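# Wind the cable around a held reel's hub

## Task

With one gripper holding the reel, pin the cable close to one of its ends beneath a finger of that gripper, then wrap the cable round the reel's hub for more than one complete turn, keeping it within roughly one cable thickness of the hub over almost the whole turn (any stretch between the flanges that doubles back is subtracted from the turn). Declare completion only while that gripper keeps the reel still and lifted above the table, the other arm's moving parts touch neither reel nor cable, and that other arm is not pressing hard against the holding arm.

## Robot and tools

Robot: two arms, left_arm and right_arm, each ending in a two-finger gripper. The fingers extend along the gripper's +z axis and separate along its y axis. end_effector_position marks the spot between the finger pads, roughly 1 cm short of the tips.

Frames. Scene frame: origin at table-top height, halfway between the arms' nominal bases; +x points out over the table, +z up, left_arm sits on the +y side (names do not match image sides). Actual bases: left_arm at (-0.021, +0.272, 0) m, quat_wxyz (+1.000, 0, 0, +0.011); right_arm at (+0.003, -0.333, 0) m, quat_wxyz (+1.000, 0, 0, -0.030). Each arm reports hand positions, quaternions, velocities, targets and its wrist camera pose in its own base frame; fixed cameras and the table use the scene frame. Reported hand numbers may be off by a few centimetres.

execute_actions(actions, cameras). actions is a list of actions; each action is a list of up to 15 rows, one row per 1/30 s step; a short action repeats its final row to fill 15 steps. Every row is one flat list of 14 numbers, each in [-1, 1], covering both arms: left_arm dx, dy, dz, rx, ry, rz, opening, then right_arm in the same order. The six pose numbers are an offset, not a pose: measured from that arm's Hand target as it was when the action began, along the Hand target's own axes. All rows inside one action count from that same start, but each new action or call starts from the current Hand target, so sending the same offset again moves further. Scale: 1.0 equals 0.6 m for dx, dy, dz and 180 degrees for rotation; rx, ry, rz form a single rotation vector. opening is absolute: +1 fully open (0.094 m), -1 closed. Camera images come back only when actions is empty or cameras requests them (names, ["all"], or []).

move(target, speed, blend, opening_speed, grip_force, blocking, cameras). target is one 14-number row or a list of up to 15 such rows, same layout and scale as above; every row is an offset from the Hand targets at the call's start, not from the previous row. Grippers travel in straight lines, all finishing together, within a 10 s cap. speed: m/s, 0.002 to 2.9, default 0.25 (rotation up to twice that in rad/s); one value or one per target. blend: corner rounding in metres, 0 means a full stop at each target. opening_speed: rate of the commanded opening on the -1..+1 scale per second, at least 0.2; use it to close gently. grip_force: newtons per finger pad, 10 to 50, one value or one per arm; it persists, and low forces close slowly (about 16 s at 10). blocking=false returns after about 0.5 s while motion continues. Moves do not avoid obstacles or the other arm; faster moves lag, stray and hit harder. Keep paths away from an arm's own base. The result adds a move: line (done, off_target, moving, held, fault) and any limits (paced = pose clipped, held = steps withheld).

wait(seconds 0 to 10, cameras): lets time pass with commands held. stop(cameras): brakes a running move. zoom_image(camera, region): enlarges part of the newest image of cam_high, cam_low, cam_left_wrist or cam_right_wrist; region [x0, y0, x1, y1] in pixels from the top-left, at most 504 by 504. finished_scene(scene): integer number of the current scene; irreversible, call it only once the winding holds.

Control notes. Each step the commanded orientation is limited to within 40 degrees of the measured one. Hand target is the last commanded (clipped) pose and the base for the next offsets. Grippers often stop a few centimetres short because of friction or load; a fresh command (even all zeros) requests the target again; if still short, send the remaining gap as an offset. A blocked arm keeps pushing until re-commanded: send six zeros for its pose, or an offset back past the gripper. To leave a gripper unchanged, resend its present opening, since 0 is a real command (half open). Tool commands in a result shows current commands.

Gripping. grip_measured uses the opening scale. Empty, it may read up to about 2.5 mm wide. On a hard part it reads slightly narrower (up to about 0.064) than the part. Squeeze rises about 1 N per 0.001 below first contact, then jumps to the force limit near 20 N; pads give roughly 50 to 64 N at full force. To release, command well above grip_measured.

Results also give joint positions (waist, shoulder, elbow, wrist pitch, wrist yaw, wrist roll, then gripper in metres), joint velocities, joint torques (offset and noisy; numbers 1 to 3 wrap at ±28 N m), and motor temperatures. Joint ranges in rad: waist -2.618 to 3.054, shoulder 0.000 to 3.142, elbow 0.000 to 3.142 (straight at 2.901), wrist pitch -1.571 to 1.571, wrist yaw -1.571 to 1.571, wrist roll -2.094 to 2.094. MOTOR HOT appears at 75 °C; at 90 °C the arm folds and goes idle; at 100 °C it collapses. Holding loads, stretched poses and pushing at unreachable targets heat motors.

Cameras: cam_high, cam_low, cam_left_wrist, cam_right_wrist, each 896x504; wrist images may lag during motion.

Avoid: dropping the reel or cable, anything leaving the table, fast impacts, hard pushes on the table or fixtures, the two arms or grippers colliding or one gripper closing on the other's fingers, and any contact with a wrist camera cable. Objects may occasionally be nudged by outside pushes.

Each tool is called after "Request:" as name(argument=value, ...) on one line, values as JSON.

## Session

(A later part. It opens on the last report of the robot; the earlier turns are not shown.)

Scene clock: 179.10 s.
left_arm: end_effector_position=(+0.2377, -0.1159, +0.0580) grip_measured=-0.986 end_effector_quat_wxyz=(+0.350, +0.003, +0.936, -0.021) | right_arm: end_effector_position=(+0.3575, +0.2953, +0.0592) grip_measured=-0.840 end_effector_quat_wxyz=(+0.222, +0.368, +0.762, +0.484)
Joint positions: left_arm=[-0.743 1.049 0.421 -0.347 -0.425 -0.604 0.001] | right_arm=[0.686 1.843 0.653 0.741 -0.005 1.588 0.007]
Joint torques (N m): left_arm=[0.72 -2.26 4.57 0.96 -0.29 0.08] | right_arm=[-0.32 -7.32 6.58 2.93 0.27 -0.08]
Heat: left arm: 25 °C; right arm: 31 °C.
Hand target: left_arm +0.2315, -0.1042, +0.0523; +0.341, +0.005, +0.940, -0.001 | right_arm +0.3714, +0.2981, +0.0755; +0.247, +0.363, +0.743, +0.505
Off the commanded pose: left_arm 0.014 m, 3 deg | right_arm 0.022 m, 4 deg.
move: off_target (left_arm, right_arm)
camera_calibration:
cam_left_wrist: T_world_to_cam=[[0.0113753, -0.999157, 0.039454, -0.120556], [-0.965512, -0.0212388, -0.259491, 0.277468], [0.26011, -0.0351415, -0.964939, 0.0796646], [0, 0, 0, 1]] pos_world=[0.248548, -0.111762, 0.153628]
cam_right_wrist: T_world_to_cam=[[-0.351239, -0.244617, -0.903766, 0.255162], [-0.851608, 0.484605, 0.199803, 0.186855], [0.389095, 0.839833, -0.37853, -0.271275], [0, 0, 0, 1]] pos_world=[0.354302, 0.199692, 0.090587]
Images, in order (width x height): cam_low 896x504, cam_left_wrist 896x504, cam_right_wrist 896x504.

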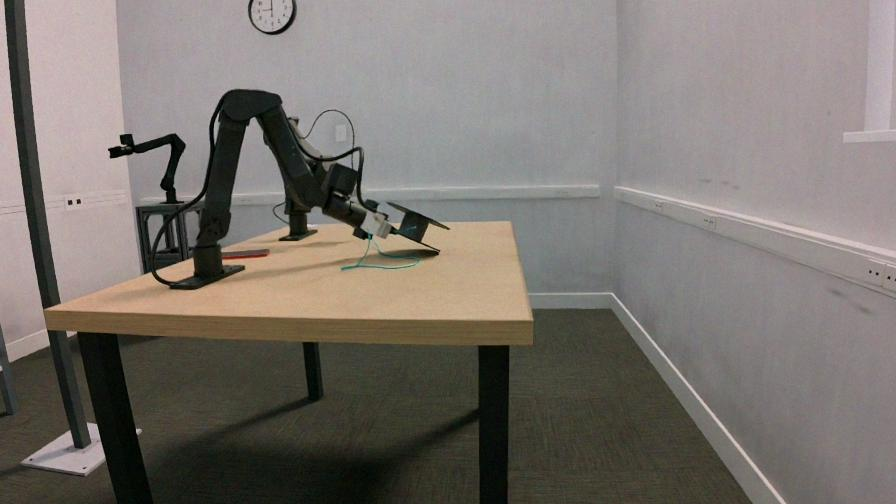

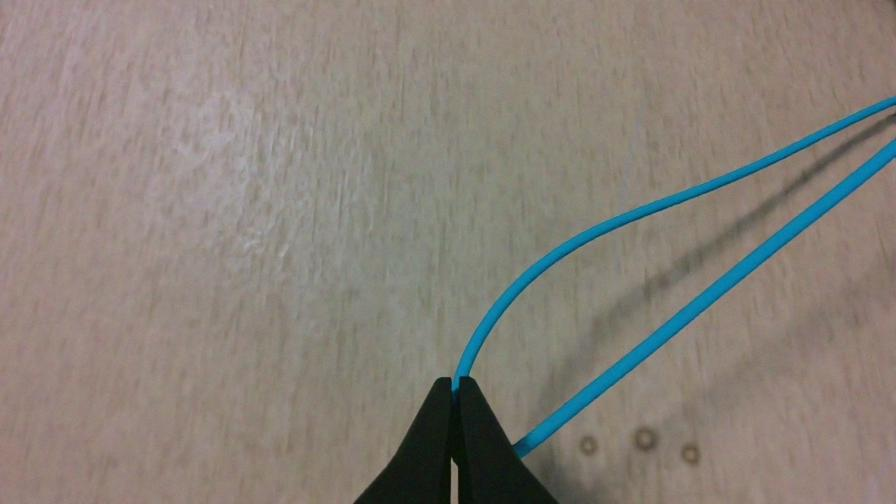

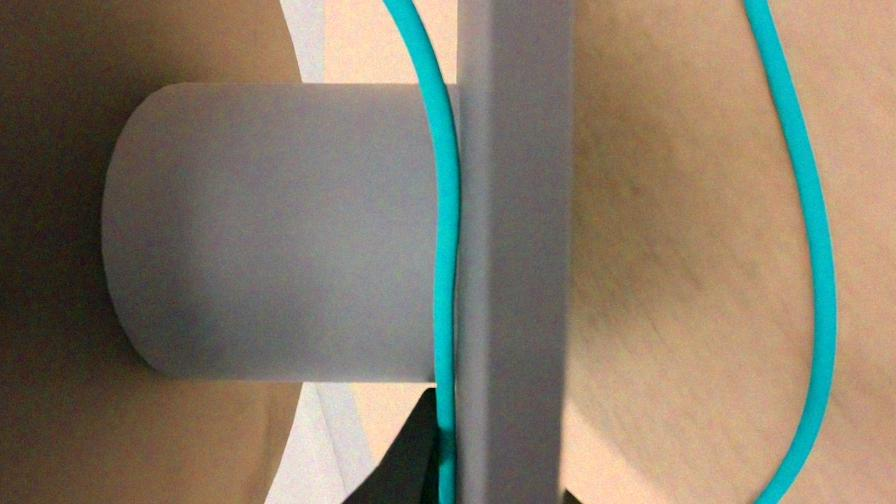

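Request:
move(target=[[0,0,0,0,0,0,-1,0,0,0,0,0,0,-1],[-0.161,-0.03,-0.19,0,0,0,-1,0,0.255,-0.103,-0.155,0,0,-1]], speed=0.1, opening_speed=0.5, cameras=["all"])

Request:
zoom_image(camera="cam_low", region=[300, 130, 480, 280])

Scene clock: 185.40 s.
left_arm: end_effector_position=(+0.2292, -0.1221, +0.1900) grip_measured=-0.986 end_effector_quat_wxyz=(+0.328, +0.010, +0.944, -0.001) | right_arm: end_effector_position=(+0.3647, +0.2995, +0.1825) grip_measured=-0.885 end_effector_quat_wxyz=(+0.288, +0.320, +0.656, +0.619)
Joint positions: left_arm=[-0.805 1.04 0.985 -1.009 -0.457 -0.662 0.001] | right_arm=[0.688 1.674 0.627 0.98 0.006 1.589 0.005]
Joint torques (N m): left_arm=[-0.7 -1.48 8.5 1.09 -0.38 -0.1] | right_arm=[-0.2 -10.96 7.84 3.53 0.21 -0.2]
Heat: left arm: 25 °C; right arm: 32 °C.
Hand target: left_arm +0.2322, -0.1224, +0.2017; +0.341, +0.005, +0.940, -0.001 | right_arm +0.3703, +0.2975, +0.2404; +0.328, +0.292, +0.599, +0.669
Off the commanded pose: left_arm 0.012 m, 2 deg | right_arm 0.058 m, 10 deg.
move: off_target (left_arm, right_arm)
camera_calibration:
cam_left_wrist: T_world_to_cam=[[0.0117379, -0.999917, -0.0052449, -0.123503], [-0.976385, -0.0103297, -0.215789, 0.298831], [0.215717, 0.00765395, -0.976426, 0.226667], [0, 0, 0, 1]] pos_world=[0.244327, -0.122141, 0.28516]
cam_right_wrist: T_world_to_cam=[[-0.0667697, -0.011384, -0.997703, 0.213639], [-0.885275, 0.461925, 0.053975, 0.212], [0.460249, 0.886846, -0.0409206, -0.332627], [0, 0, 0, 1]] pos_world=[0.355034, 0.199493, 0.188094]

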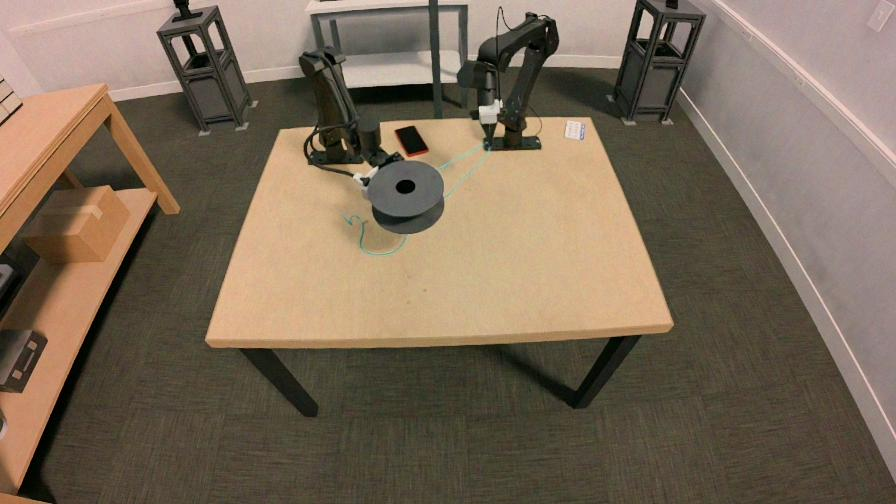

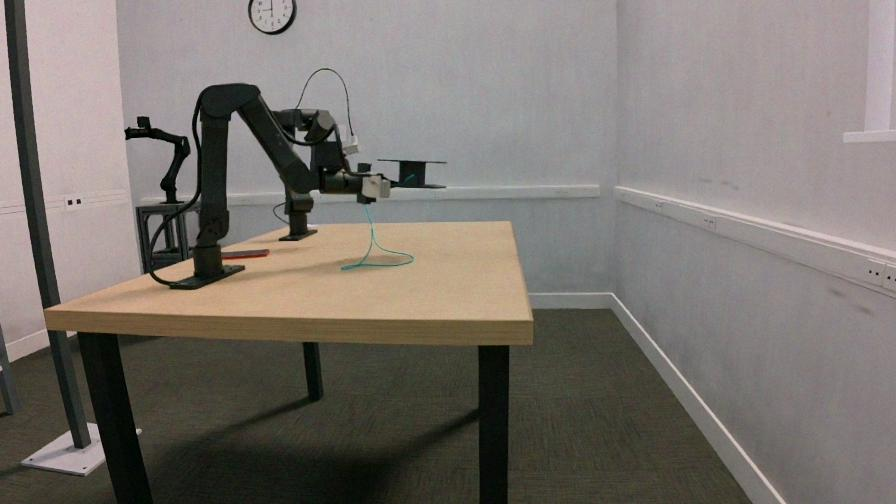

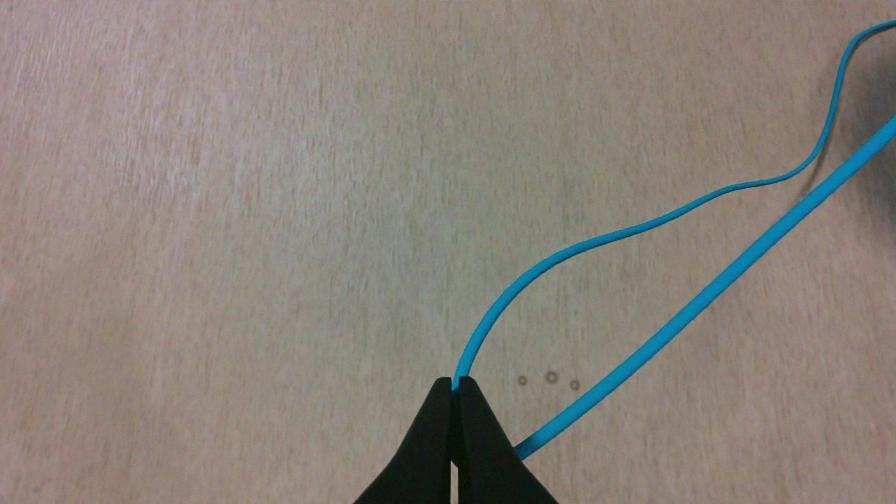

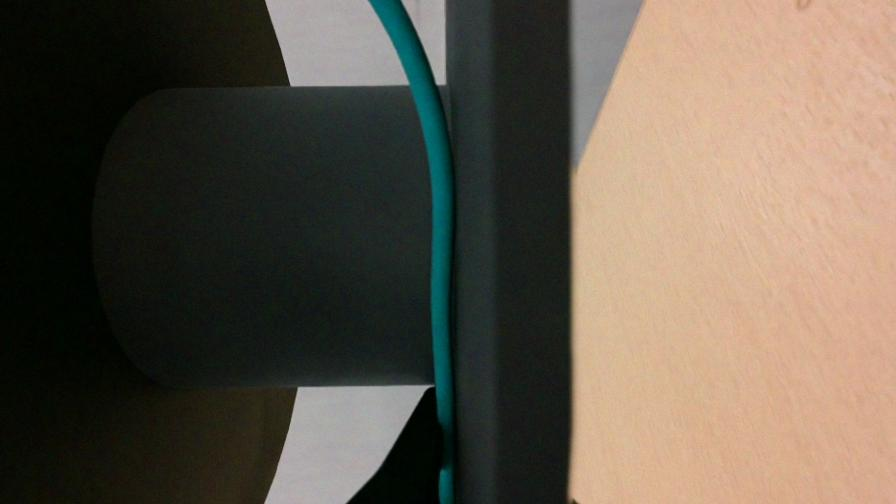

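Scaled by 2.800 from the camera's 896x504 image, which has a finer 1280x720 frame.

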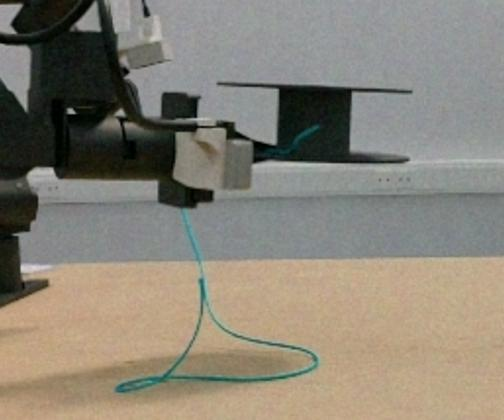

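Request:
move(target=[[0,0,0,0,0,0,-0.96,0,0,0,0,0,0,-1],[-0.192,0.07,-0.052,0,0,0,-0.96,0,0,0,0,0,0,-1]], speed=0.1, cameras=["all"])

Scene clock: 192.53 s.
left_arm: end_effector_position=(+0.2997, -0.0880, +0.2887) grip_measured=-0.956 end_effector_quat_wxyz=(+0.331, +0.010, +0.943, -0.010) | right_arm: end_effector_position=(+0.3643, +0.3003, +0.1854) grip_measured=-0.885 end_effector_quat_wxyz=(+0.289, +0.317, +0.654, +0.624)
Joint positions: left_arm=[-0.425 1.259 1.497 -1.17 -0.237 -0.324 0.002] | right_arm=[0.688 1.674 0.627 0.992 0.001 1.589 0.005]
Joint torques (N m): left_arm=[1.02 -2.85 8.42 1.26 -0.29 0.1] | right_arm=[-0.23 -10.88 7.95 3.4 0.26 -0.18]
Heat: left arm: 25 °C; right arm: 33 °C.
Hand target: left_arm +0.3009, -0.0811, +0.2996; +0.341, +0.005, +0.940, -0.001 | right_arm +0.3703, +0.2975, +0.2404; +0.328, +0.292, +0.600, +0.669
Off the commanded pose: left_arm 0.013 m, 2 deg | right_arm 0.055 m, 10 deg.
move: off_target (left_arm, right_arm)
camera_calibration:
cam_left_wrist: T_world_to_cam=[[0.00621709, -0.999911, 0.0117986, -0.0930222], [-0.975231, -0.00867159, -0.221019, 0.390656], [0.221102, -0.0101323, -0.975198, 0.304056], [0, 0, 0, 1]] pos_world=[0.314331, -0.0865456, 0.383955]
cam_right_wrist: T_world_to_cam=[[-0.0581541, -0.00424749, -0.998299, 0.211325], [-0.887827, 0.457479, 0.0497723, 0.214171], [0.456489, 0.88921, -0.0303753, -0.334287], [0, 0, 0, 1]] pos_world=[0.355034, 0.20017, 0.190151]

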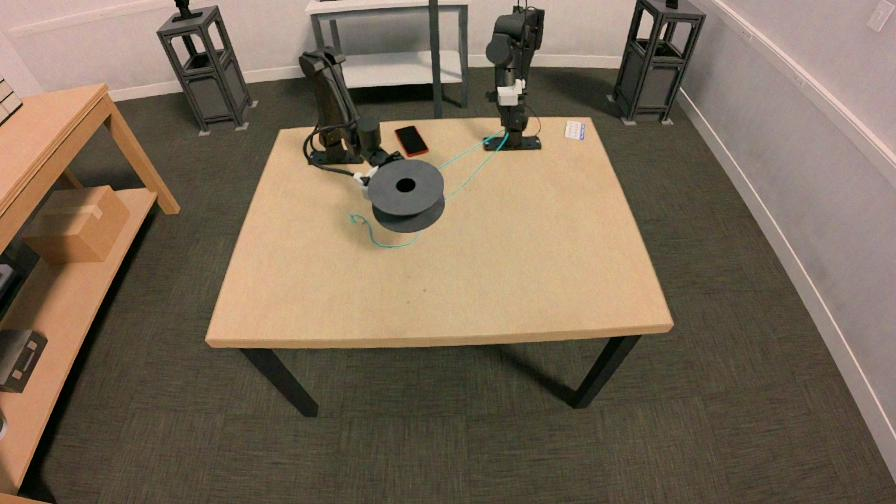

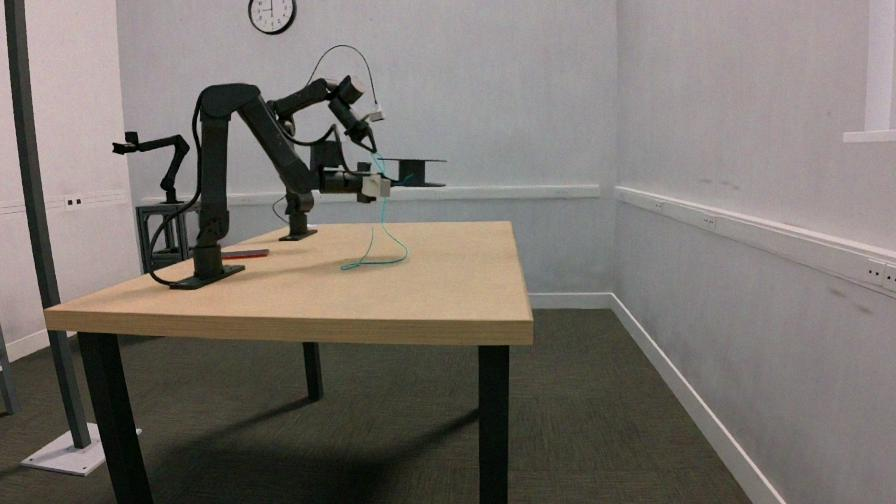

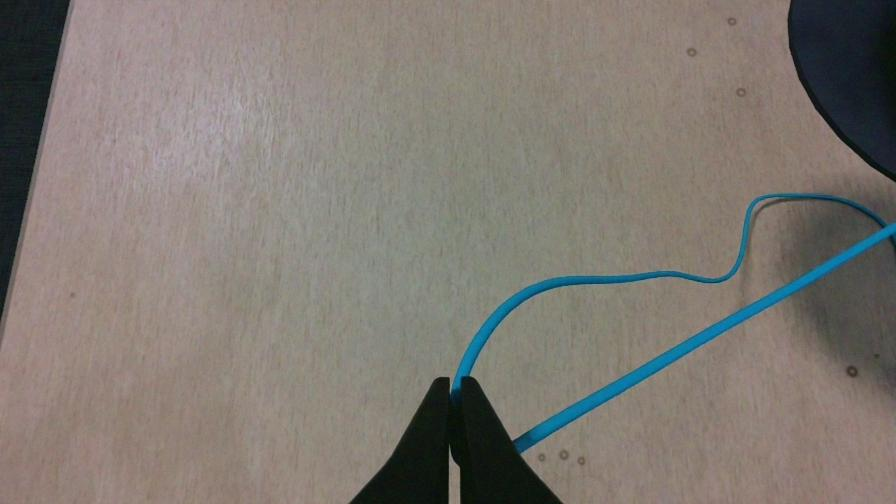

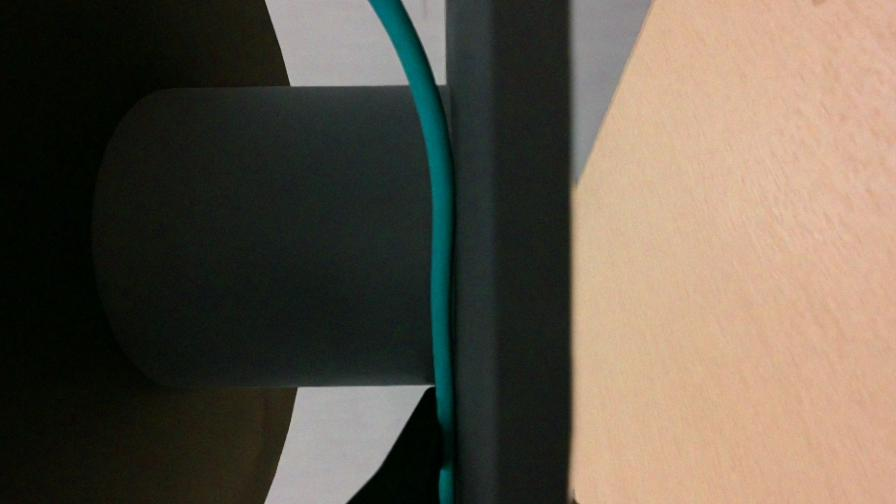

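Request:
move(target=[[-0.22,0.017,0.098,0,0,0,-0.96,0,0,0,0,0,0,-1],[-0.3815,-0.095,0.168,0,0,0,-0.96,0,0,0,0,0,0,-1],[-0.456,-0.23,0.209,0,0,0,-0.96,0,0,0,0,0,0,-1]], speed=0.12, blend=0.03, cameras=["all"])

Request:
zoom_image(camera="cam_low", region=[340, 70, 540, 270])

Scene clock: 197.23 s.
left_arm: end_effector_position=(+0.5856, -0.2218, +0.3641) grip_measured=-0.956 end_effector_quat_wxyz=(+0.541, +0.035, +0.837, -0.070) | right_arm: end_effector_position=(+0.3656, +0.2989, +0.1882) grip_measured=-0.885 end_effector_quat_wxyz=(+0.294, +0.318, +0.649, +0.626)
Joint positions: left_arm=[-0.432 2.372 2.839 -0.896 -0.239 -0.195 0.002] | right_arm=[0.687 1.674 0.627 1.003 0.011 1.589 0.005]
Joint torques (N m): left_arm=[-0.1 -10.56 7.5 2.13 -0.15 0.04] | right_arm=[-0.21 -10.8 8.01 3.26 0.15 -0.21]
Motor temperatures (°C): left_arm=[20 25 24 23 20 19 19] | right_arm=[22 30 28 34 23 19 22]
Heat: left arm: 25 °C; right arm: 34 °C.
Hand target: left_arm +0.5899, -0.2220, +0.3789; +0.341, +0.005, +0.940, -0.001 | right_arm +0.3702, +0.2976, +0.2404; +0.328, +0.292, +0.600, +0.669
Off the commanded pose: left_arm 0.015 m, 27 deg | right_arm 0.052 m, 9 deg.
elbow stopped short (left arm): the move would have taken joint 3 (elbow) straighter than the controller allows.
move: off_target (left_arm, right_arm)
camera_calibration:
cam_left_wrist: T_world_to_cam=[[-0.105747, -0.989888, 0.0945502, -0.191755], [-0.767608, 0.0208153, -0.640582, 0.722661], [0.632136, -0.140317, -0.762047, -0.0342776], [0, 0, 0, 1]] pos_world=[0.556111, -0.209668, 0.454933]
cam_right_wrist: T_world_to_cam=[[-0.0490328, 0.00318917, -0.998792, 0.208763], [-0.883689, 0.465918, 0.0448699, 0.21268], [0.465498, 0.884822, -0.020027, -0.337518], [0, 0, 0, 1]] pos_world=[0.355293, 0.198886, 0.192208]

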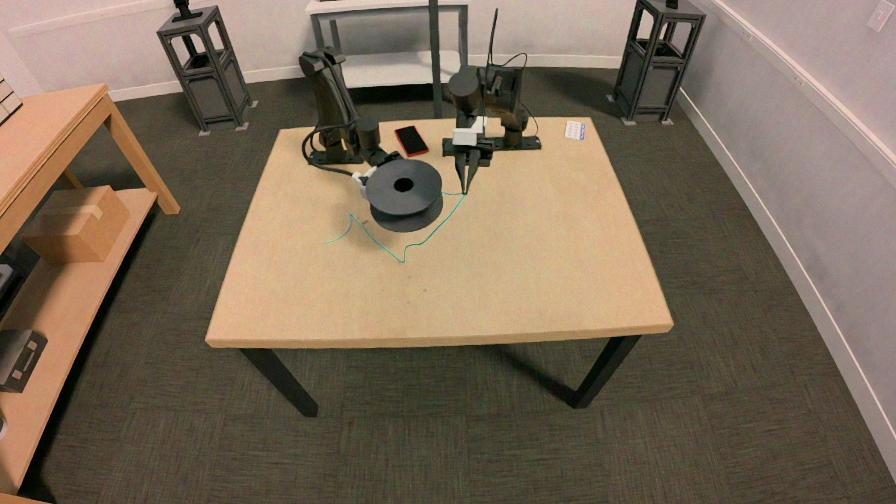

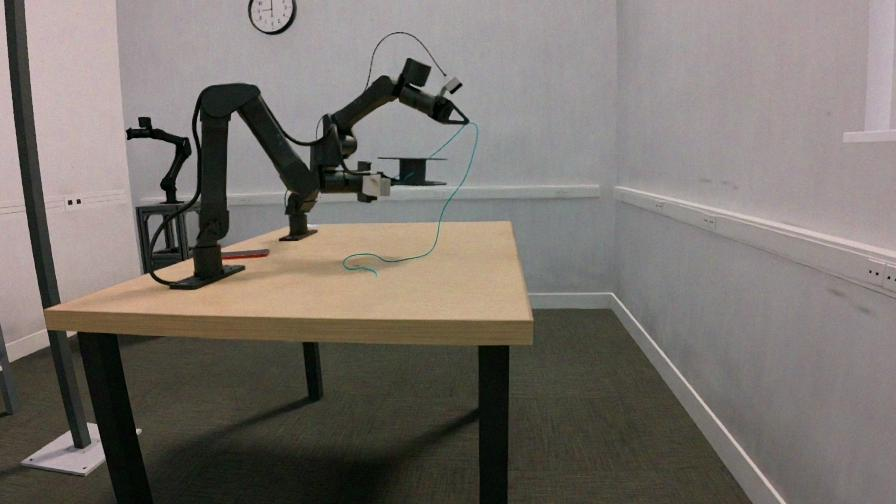

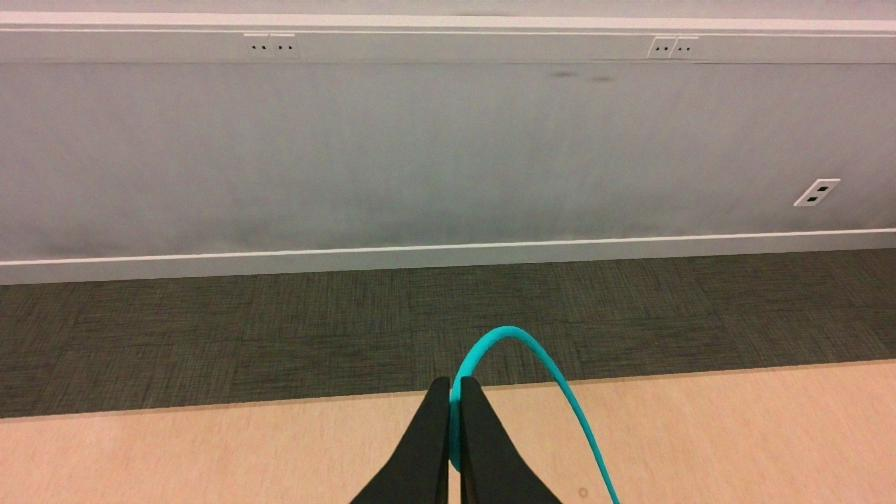

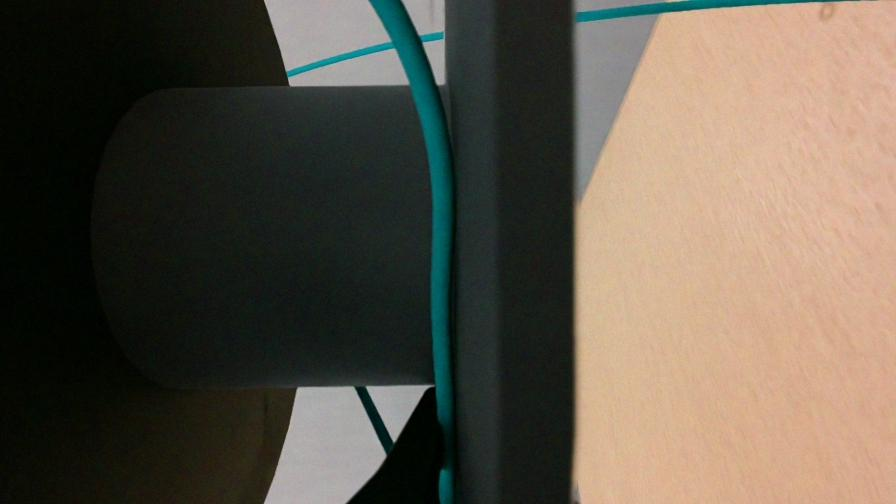

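Scaled by 2.520 from the camera's 896x504 image, which has a finer 1280x720 frame.

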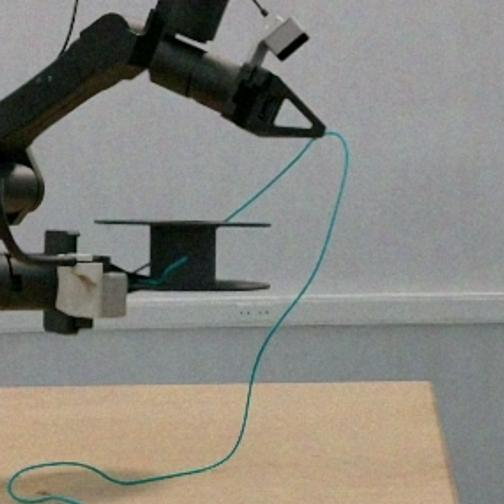

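Request:
move(target=[[0.0835,-0.093,-0.007,0,0,0,-0.96,0.078,0,-0.045,0,0,0,-1],[0.121,-0.205,-0.0165,0,0,0,-0.96,0.078,0,-0.045,0,0,0,-1],[0.1955,-0.277,-0.0575,0,0,0,-0.96,0.078,0,-0.045,0,0,0,-1]], speed=0.1, blend=0.02, cameras=["all"])

Request:
zoom_image(camera="cam_low", region=[300, 70, 500, 270])

Request:
zoom_image(camera="cam_high", region=[340, 100, 540, 270])

Scene clock: 203.63 s.
left_arm: end_effector_position=(+0.4739, -0.3894, +0.3215) grip_measured=-0.956 end_effector_quat_wxyz=(+0.490, +0.053, +0.864, -0.109) | right_arm: end_effector_position=(+0.3228, +0.3219, +0.1923) grip_measured=-0.885 end_effector_quat_wxyz=(+0.299, +0.315, +0.647, +0.626)
Joint positions: left_arm=[-0.821 2.413 2.839 -1.015 -0.464 -0.447 0.002] | right_arm=[0.853 1.614 0.574 1.003 0.18 1.584 0.005]
Joint torques (N m): left_arm=[-0.02 -10.93 7.6 1.68 -0.3 -0.07] | right_arm=[0.39 -10.52 5.72 3.47 0.2 -0.33]
Heat: left arm: 27 °C; right arm: 34 °C.
Hand target: left_arm +0.4762, -0.3869, +0.3300; +0.341, +0.005, +0.940, -0.001 | right_arm +0.3204, +0.3180, +0.2373; +0.328, +0.292, +0.600, +0.669
Off the commanded pose: left_arm 0.009 m, 23 deg | right_arm 0.045 m, 8 deg.
elbow stopped short (left arm): the move would have taken joint 3 (elbow) straighter than the controller allows.
move: off_target (left_arm, right_arm)
camera_calibration:
cam_left_wrist: T_world_to_cam=[[-0.168529, -0.974605, 0.147456, -0.346777], [-0.833243, 0.0609407, -0.549538, 0.630567], [0.526596, -0.215479, -0.822353, 0.020563], [0, 0, 0, 1]] pos_world=[0.456146, -0.371967, 0.414565]
cam_right_wrist: T_world_to_cam=[[-0.0367785, -0.000621425, -0.999323, 0.207973], [-0.882506, 0.469198, 0.0321874, 0.165049], [0.46886, 0.883093, -0.0178048, -0.338823], [0, 0, 0, 1]] pos_world=[0.312166, 0.221901, 0.196487]

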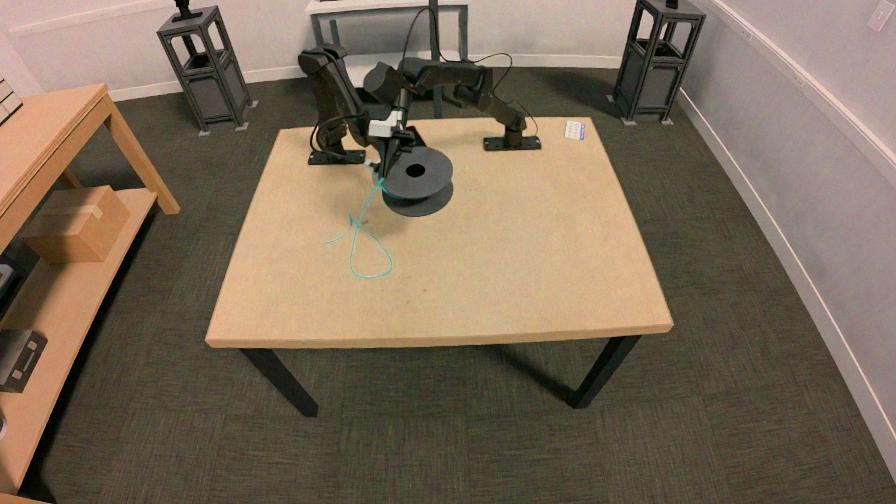

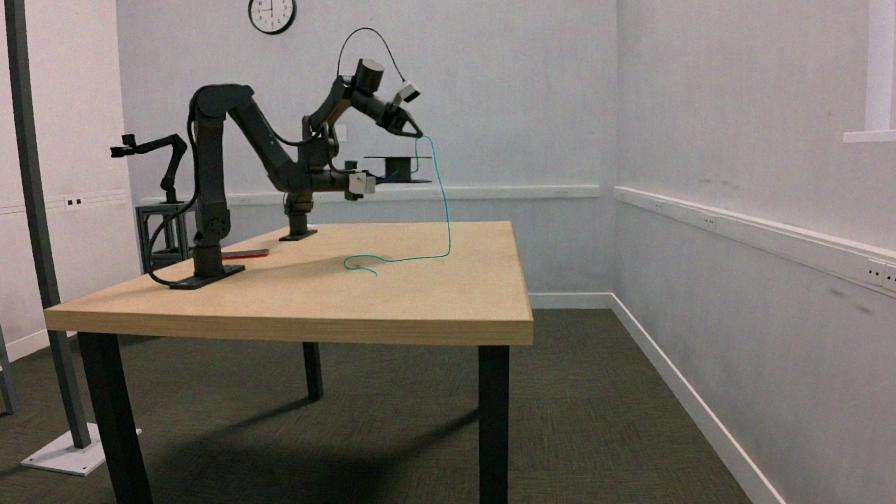

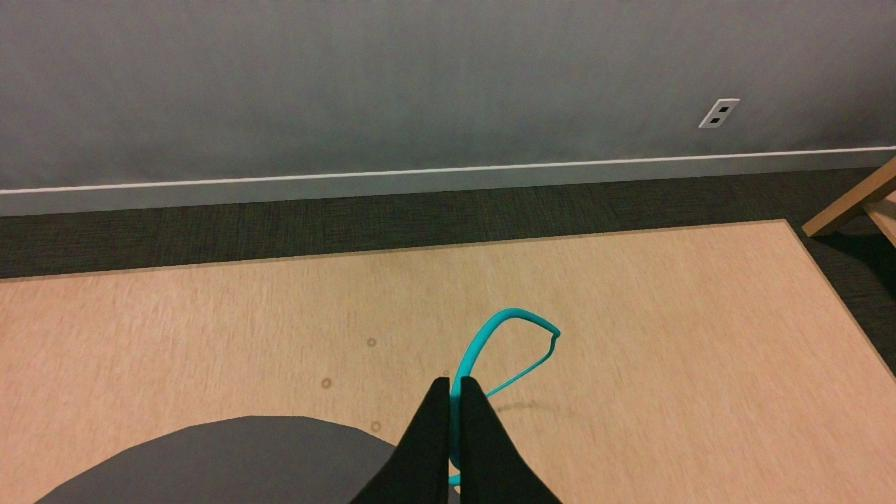

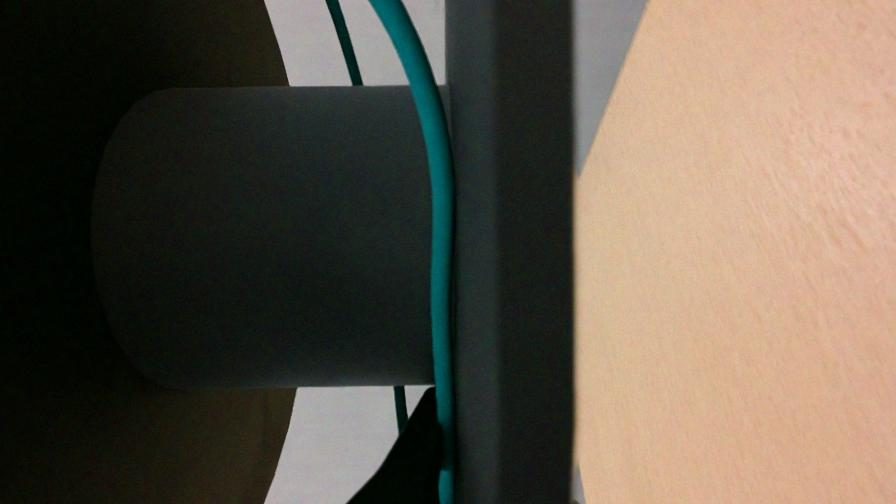

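Scaled by 2.520 from the camera's 896x504 image, which has a finer 1280x720 frame.

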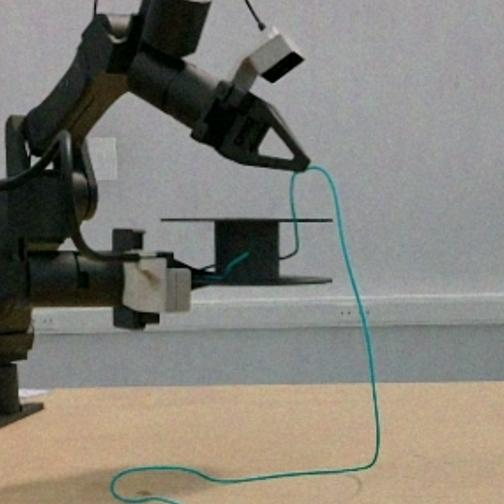

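Scaled by 2.520 from the camera's 896x504 image, which has a finer 1280x720 frame.

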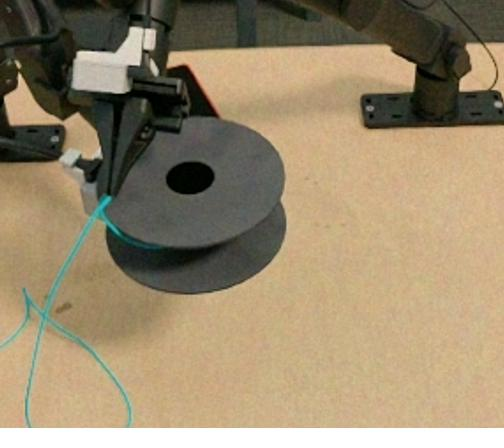

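Request:
move(target=[[0.0715,-0.037,-0.06,0,0,0,-0.96,0,0,0,0,0,0,-1],[0.144,-0.018,-0.132,0,0,0,-0.96,0,0,0,0,0,0,-1],[0.193,0.052,-0.184,0,0,0,-0.96,0,0,0,0,0,0,-1]], speed=0.08, blend=0.02, cameras=["all"])

Request:
zoom_image(camera="cam_low", region=[300, 70, 500, 270])

Request:
zoom_image(camera="cam_high", region=[340, 100, 540, 270])

Scene clock: 210.30 s.
left_arm: end_effector_position=(+0.3252, -0.3719, +0.3125) grip_measured=-0.956 end_effector_quat_wxyz=(+0.375, +0.034, +0.925, -0.053) | right_arm: end_effector_position=(+0.3166, +0.3267, +0.2128) grip_measured=-0.885 end_effector_quat_wxyz=(+0.307, +0.291, +0.631, +0.650)
Joint positions: left_arm=[-1.053 2.245 2.776 -1.539 -0.569 -0.811 0.002] | right_arm=[0.864 1.599 0.574 1.059 0.165 1.556 0.005]
Joint torques (N m): left_arm=[-0.62 -14.42 4.3 1.04 -0.55 -0.03] | right_arm=[-0.47 -8.79 5.89 2.85 0.29 -0.06]
Heat: left arm: 29 °C; right arm: 35 °C.
Hand target: left_arm +0.3168, -0.3543, +0.3404; +0.341, +0.005, +0.940, -0.001 | right_arm +0.3203, +0.3180, +0.2373; +0.328, +0.292, +0.600, +0.669
Off the commanded pose: left_arm 0.034 m, 8 deg | right_arm 0.026 m, 5 deg.
elbow stopped short (left arm): the move would have taken joint 3 (elbow) straighter than the controller allows.
joint sent to its limit (left arm) — joint 4 (wrist pitch), lower limit. The joint targets are off in orientation, not in position.
move: off_target (left_arm, right_arm)
camera_calibration:
cam_left_wrist: T_world_to_cam=[[-0.0704792, -0.99466, 0.0753925, -0.370352], [-0.948417, 0.0433992, -0.31404, 0.458], [0.309091, -0.0936369, -0.946412, 0.25004], [0, 0, 0, 1]] pos_world=[0.330988, -0.364838, 0.408392]
cam_right_wrist: T_world_to_cam=[[0.027323, 0.0314084, -0.999133, 0.197504], [-0.895273, 0.445394, -0.0104815, 0.177469], [0.444679, 0.894784, 0.0402886, -0.348283], [0, 0, 0, 1]] pos_world=[0.308361, 0.226391, 0.213225]

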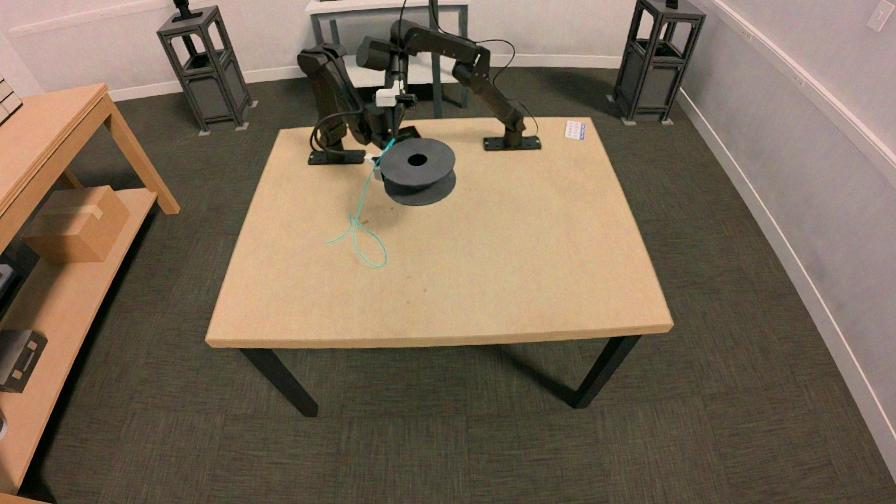

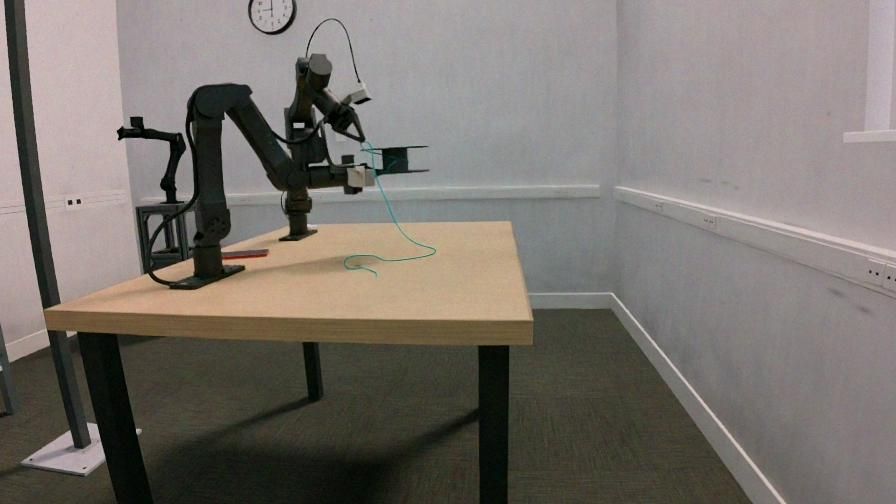

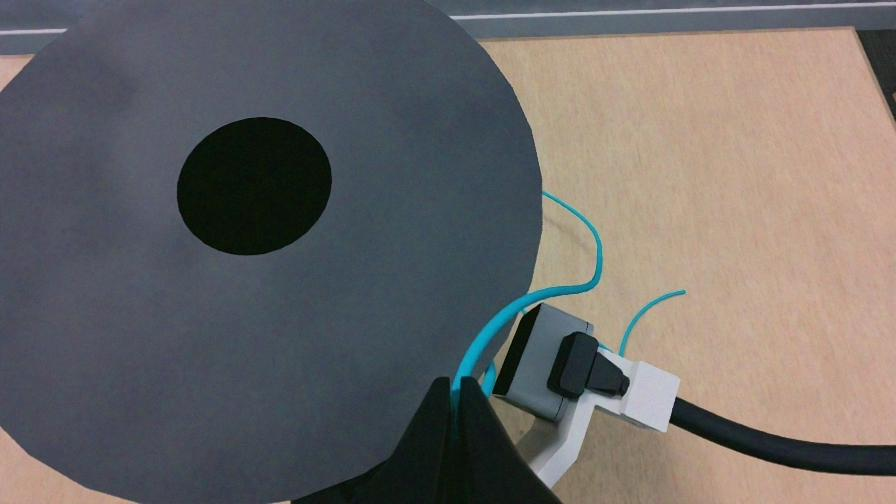

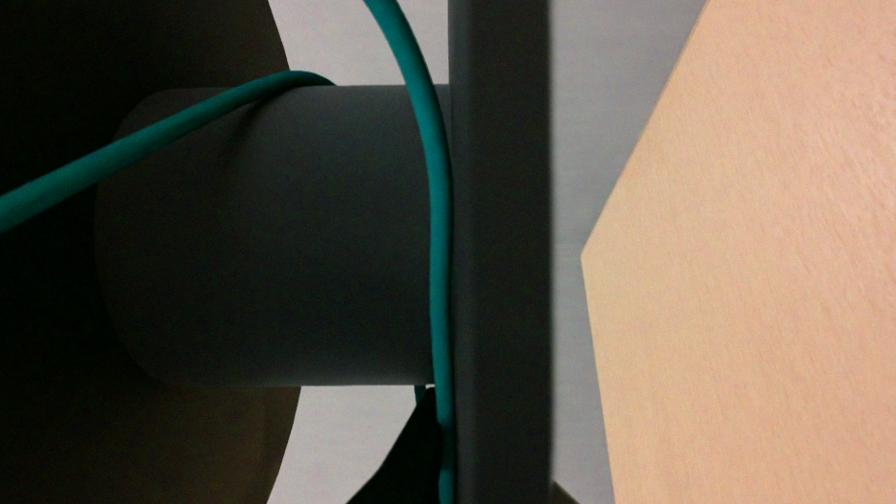

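Scaled by 2.520 from the camera's 896x504 image, which has a finer 1280x720 frame.

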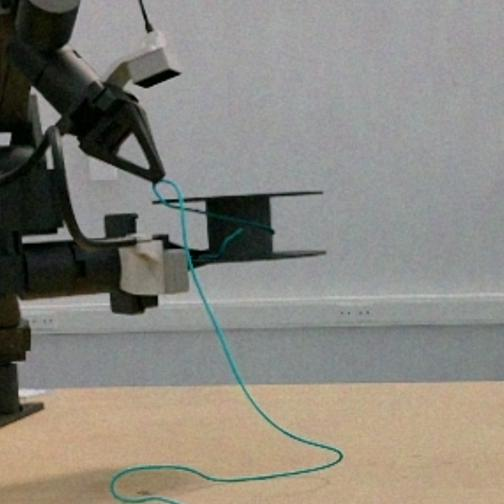

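Scaled by 2.520 from the camera's 896x504 image, which has a finer 1280x720 frame.

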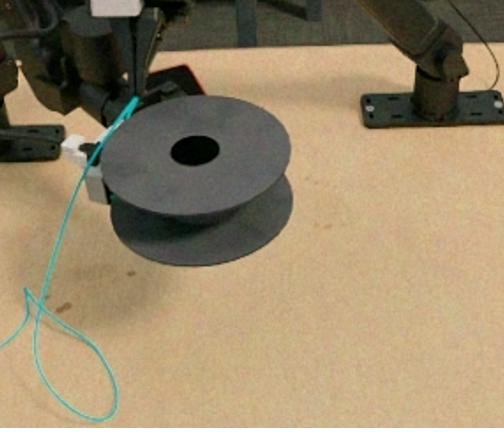

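Request:
move(target=[[0,0,0,0,0,0,-0.92,0,0,0,0,0,0,-1]], speed=0.08, cameras=["cam_left_wrist","cam_right_wrist"])

Scene clock: 212.00 s.
left_arm: end_effector_position=(+0.3216, -0.3613, +0.3273) grip_measured=-0.921 end_effector_quat_wxyz=(+0.384, +0.029, +0.921, -0.055) | right_arm: end_effector_position=(+0.3190, +0.3241, +0.2066) grip_measured=-0.885 end_effector_quat_wxyz=(+0.307, +0.300, +0.636, +0.641)
Joint positions: left_arm=[-1.053 2.211 2.776 -1.557 -0.584 -0.811 0.004] | right_arm=[0.862 1.599 0.574 1.035 0.179 1.563 0.005]
Joint torques (N m): left_arm=[-0.88 -11.54 3.75 1.19 -0.45 -0.09] | right_arm=[-0.31 -8.88 5.85 3.14 0.2 -0.14]
Motor temperatures (°C): left_arm=[20 30 24 24 20 19 19] | right_arm=[22 30 28 35 23 19 22]
Heat: left arm: 30 °C; right arm: 35 °C.
Hand target: left_arm +0.3169, -0.3544, +0.3403; +0.341, +0.005, +0.940, -0.001 | right_arm +0.3203, +0.3180, +0.2374; +0.328, +0.292, +0.599, +0.669
Off the commanded pose: left_arm 0.016 m, 9 deg | right_arm 0.031 m, 6 deg.
joint sent to its limit (left arm) — joint 4 (wrist pitch), lower limit. The joint targets are off in orientation, not in position.
move: off_target (left_arm, right_arm)
camera_calibration:
cam_left_wrist: T_world_to_cam=[[-0.0639312, -0.994536, 0.0825342, -0.365527], [-0.94269, 0.0330441, -0.332029, 0.459121], [0.327487, -0.0990312, -0.939651, 0.256022], [0, 0, 0, 1]] pos_world=[0.325596, -0.353347, 0.423182]
cam_right_wrist: T_world_to_cam=[[0.00643322, 0.0183712, -0.999811, 0.202375], [-0.888195, 0.459459, 0.00272738, 0.171202], [0.459422, 0.888009, 0.019273, -0.344958], [0, 0, 0, 1]] pos_world=[0.30924, 0.223947, 0.208518]
Images, in order (width x height): cam_left_wrist 896x504, cam_right_wrist 896x504.

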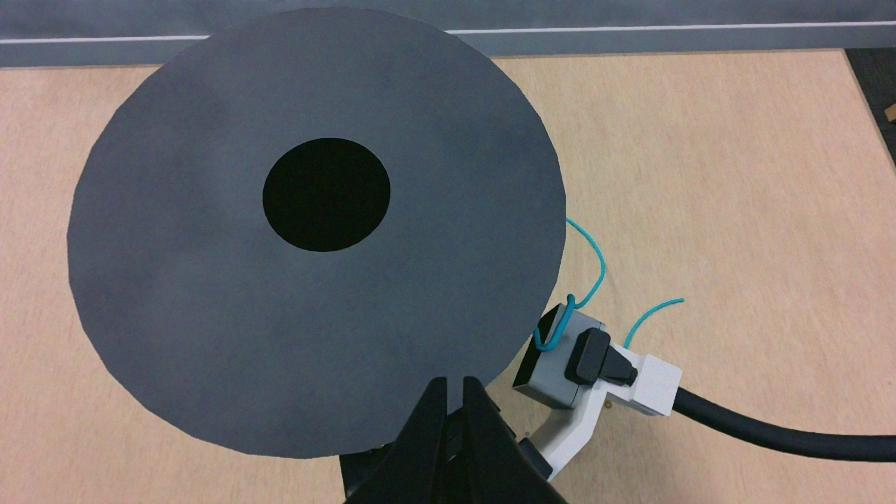

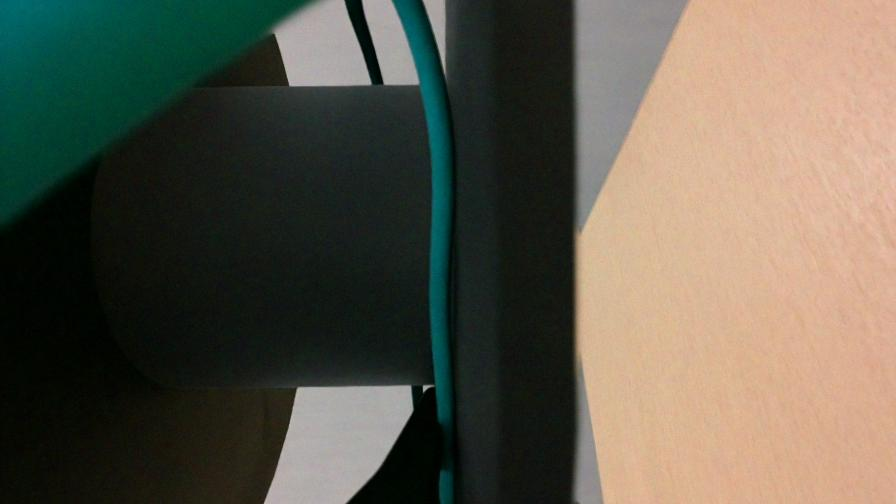

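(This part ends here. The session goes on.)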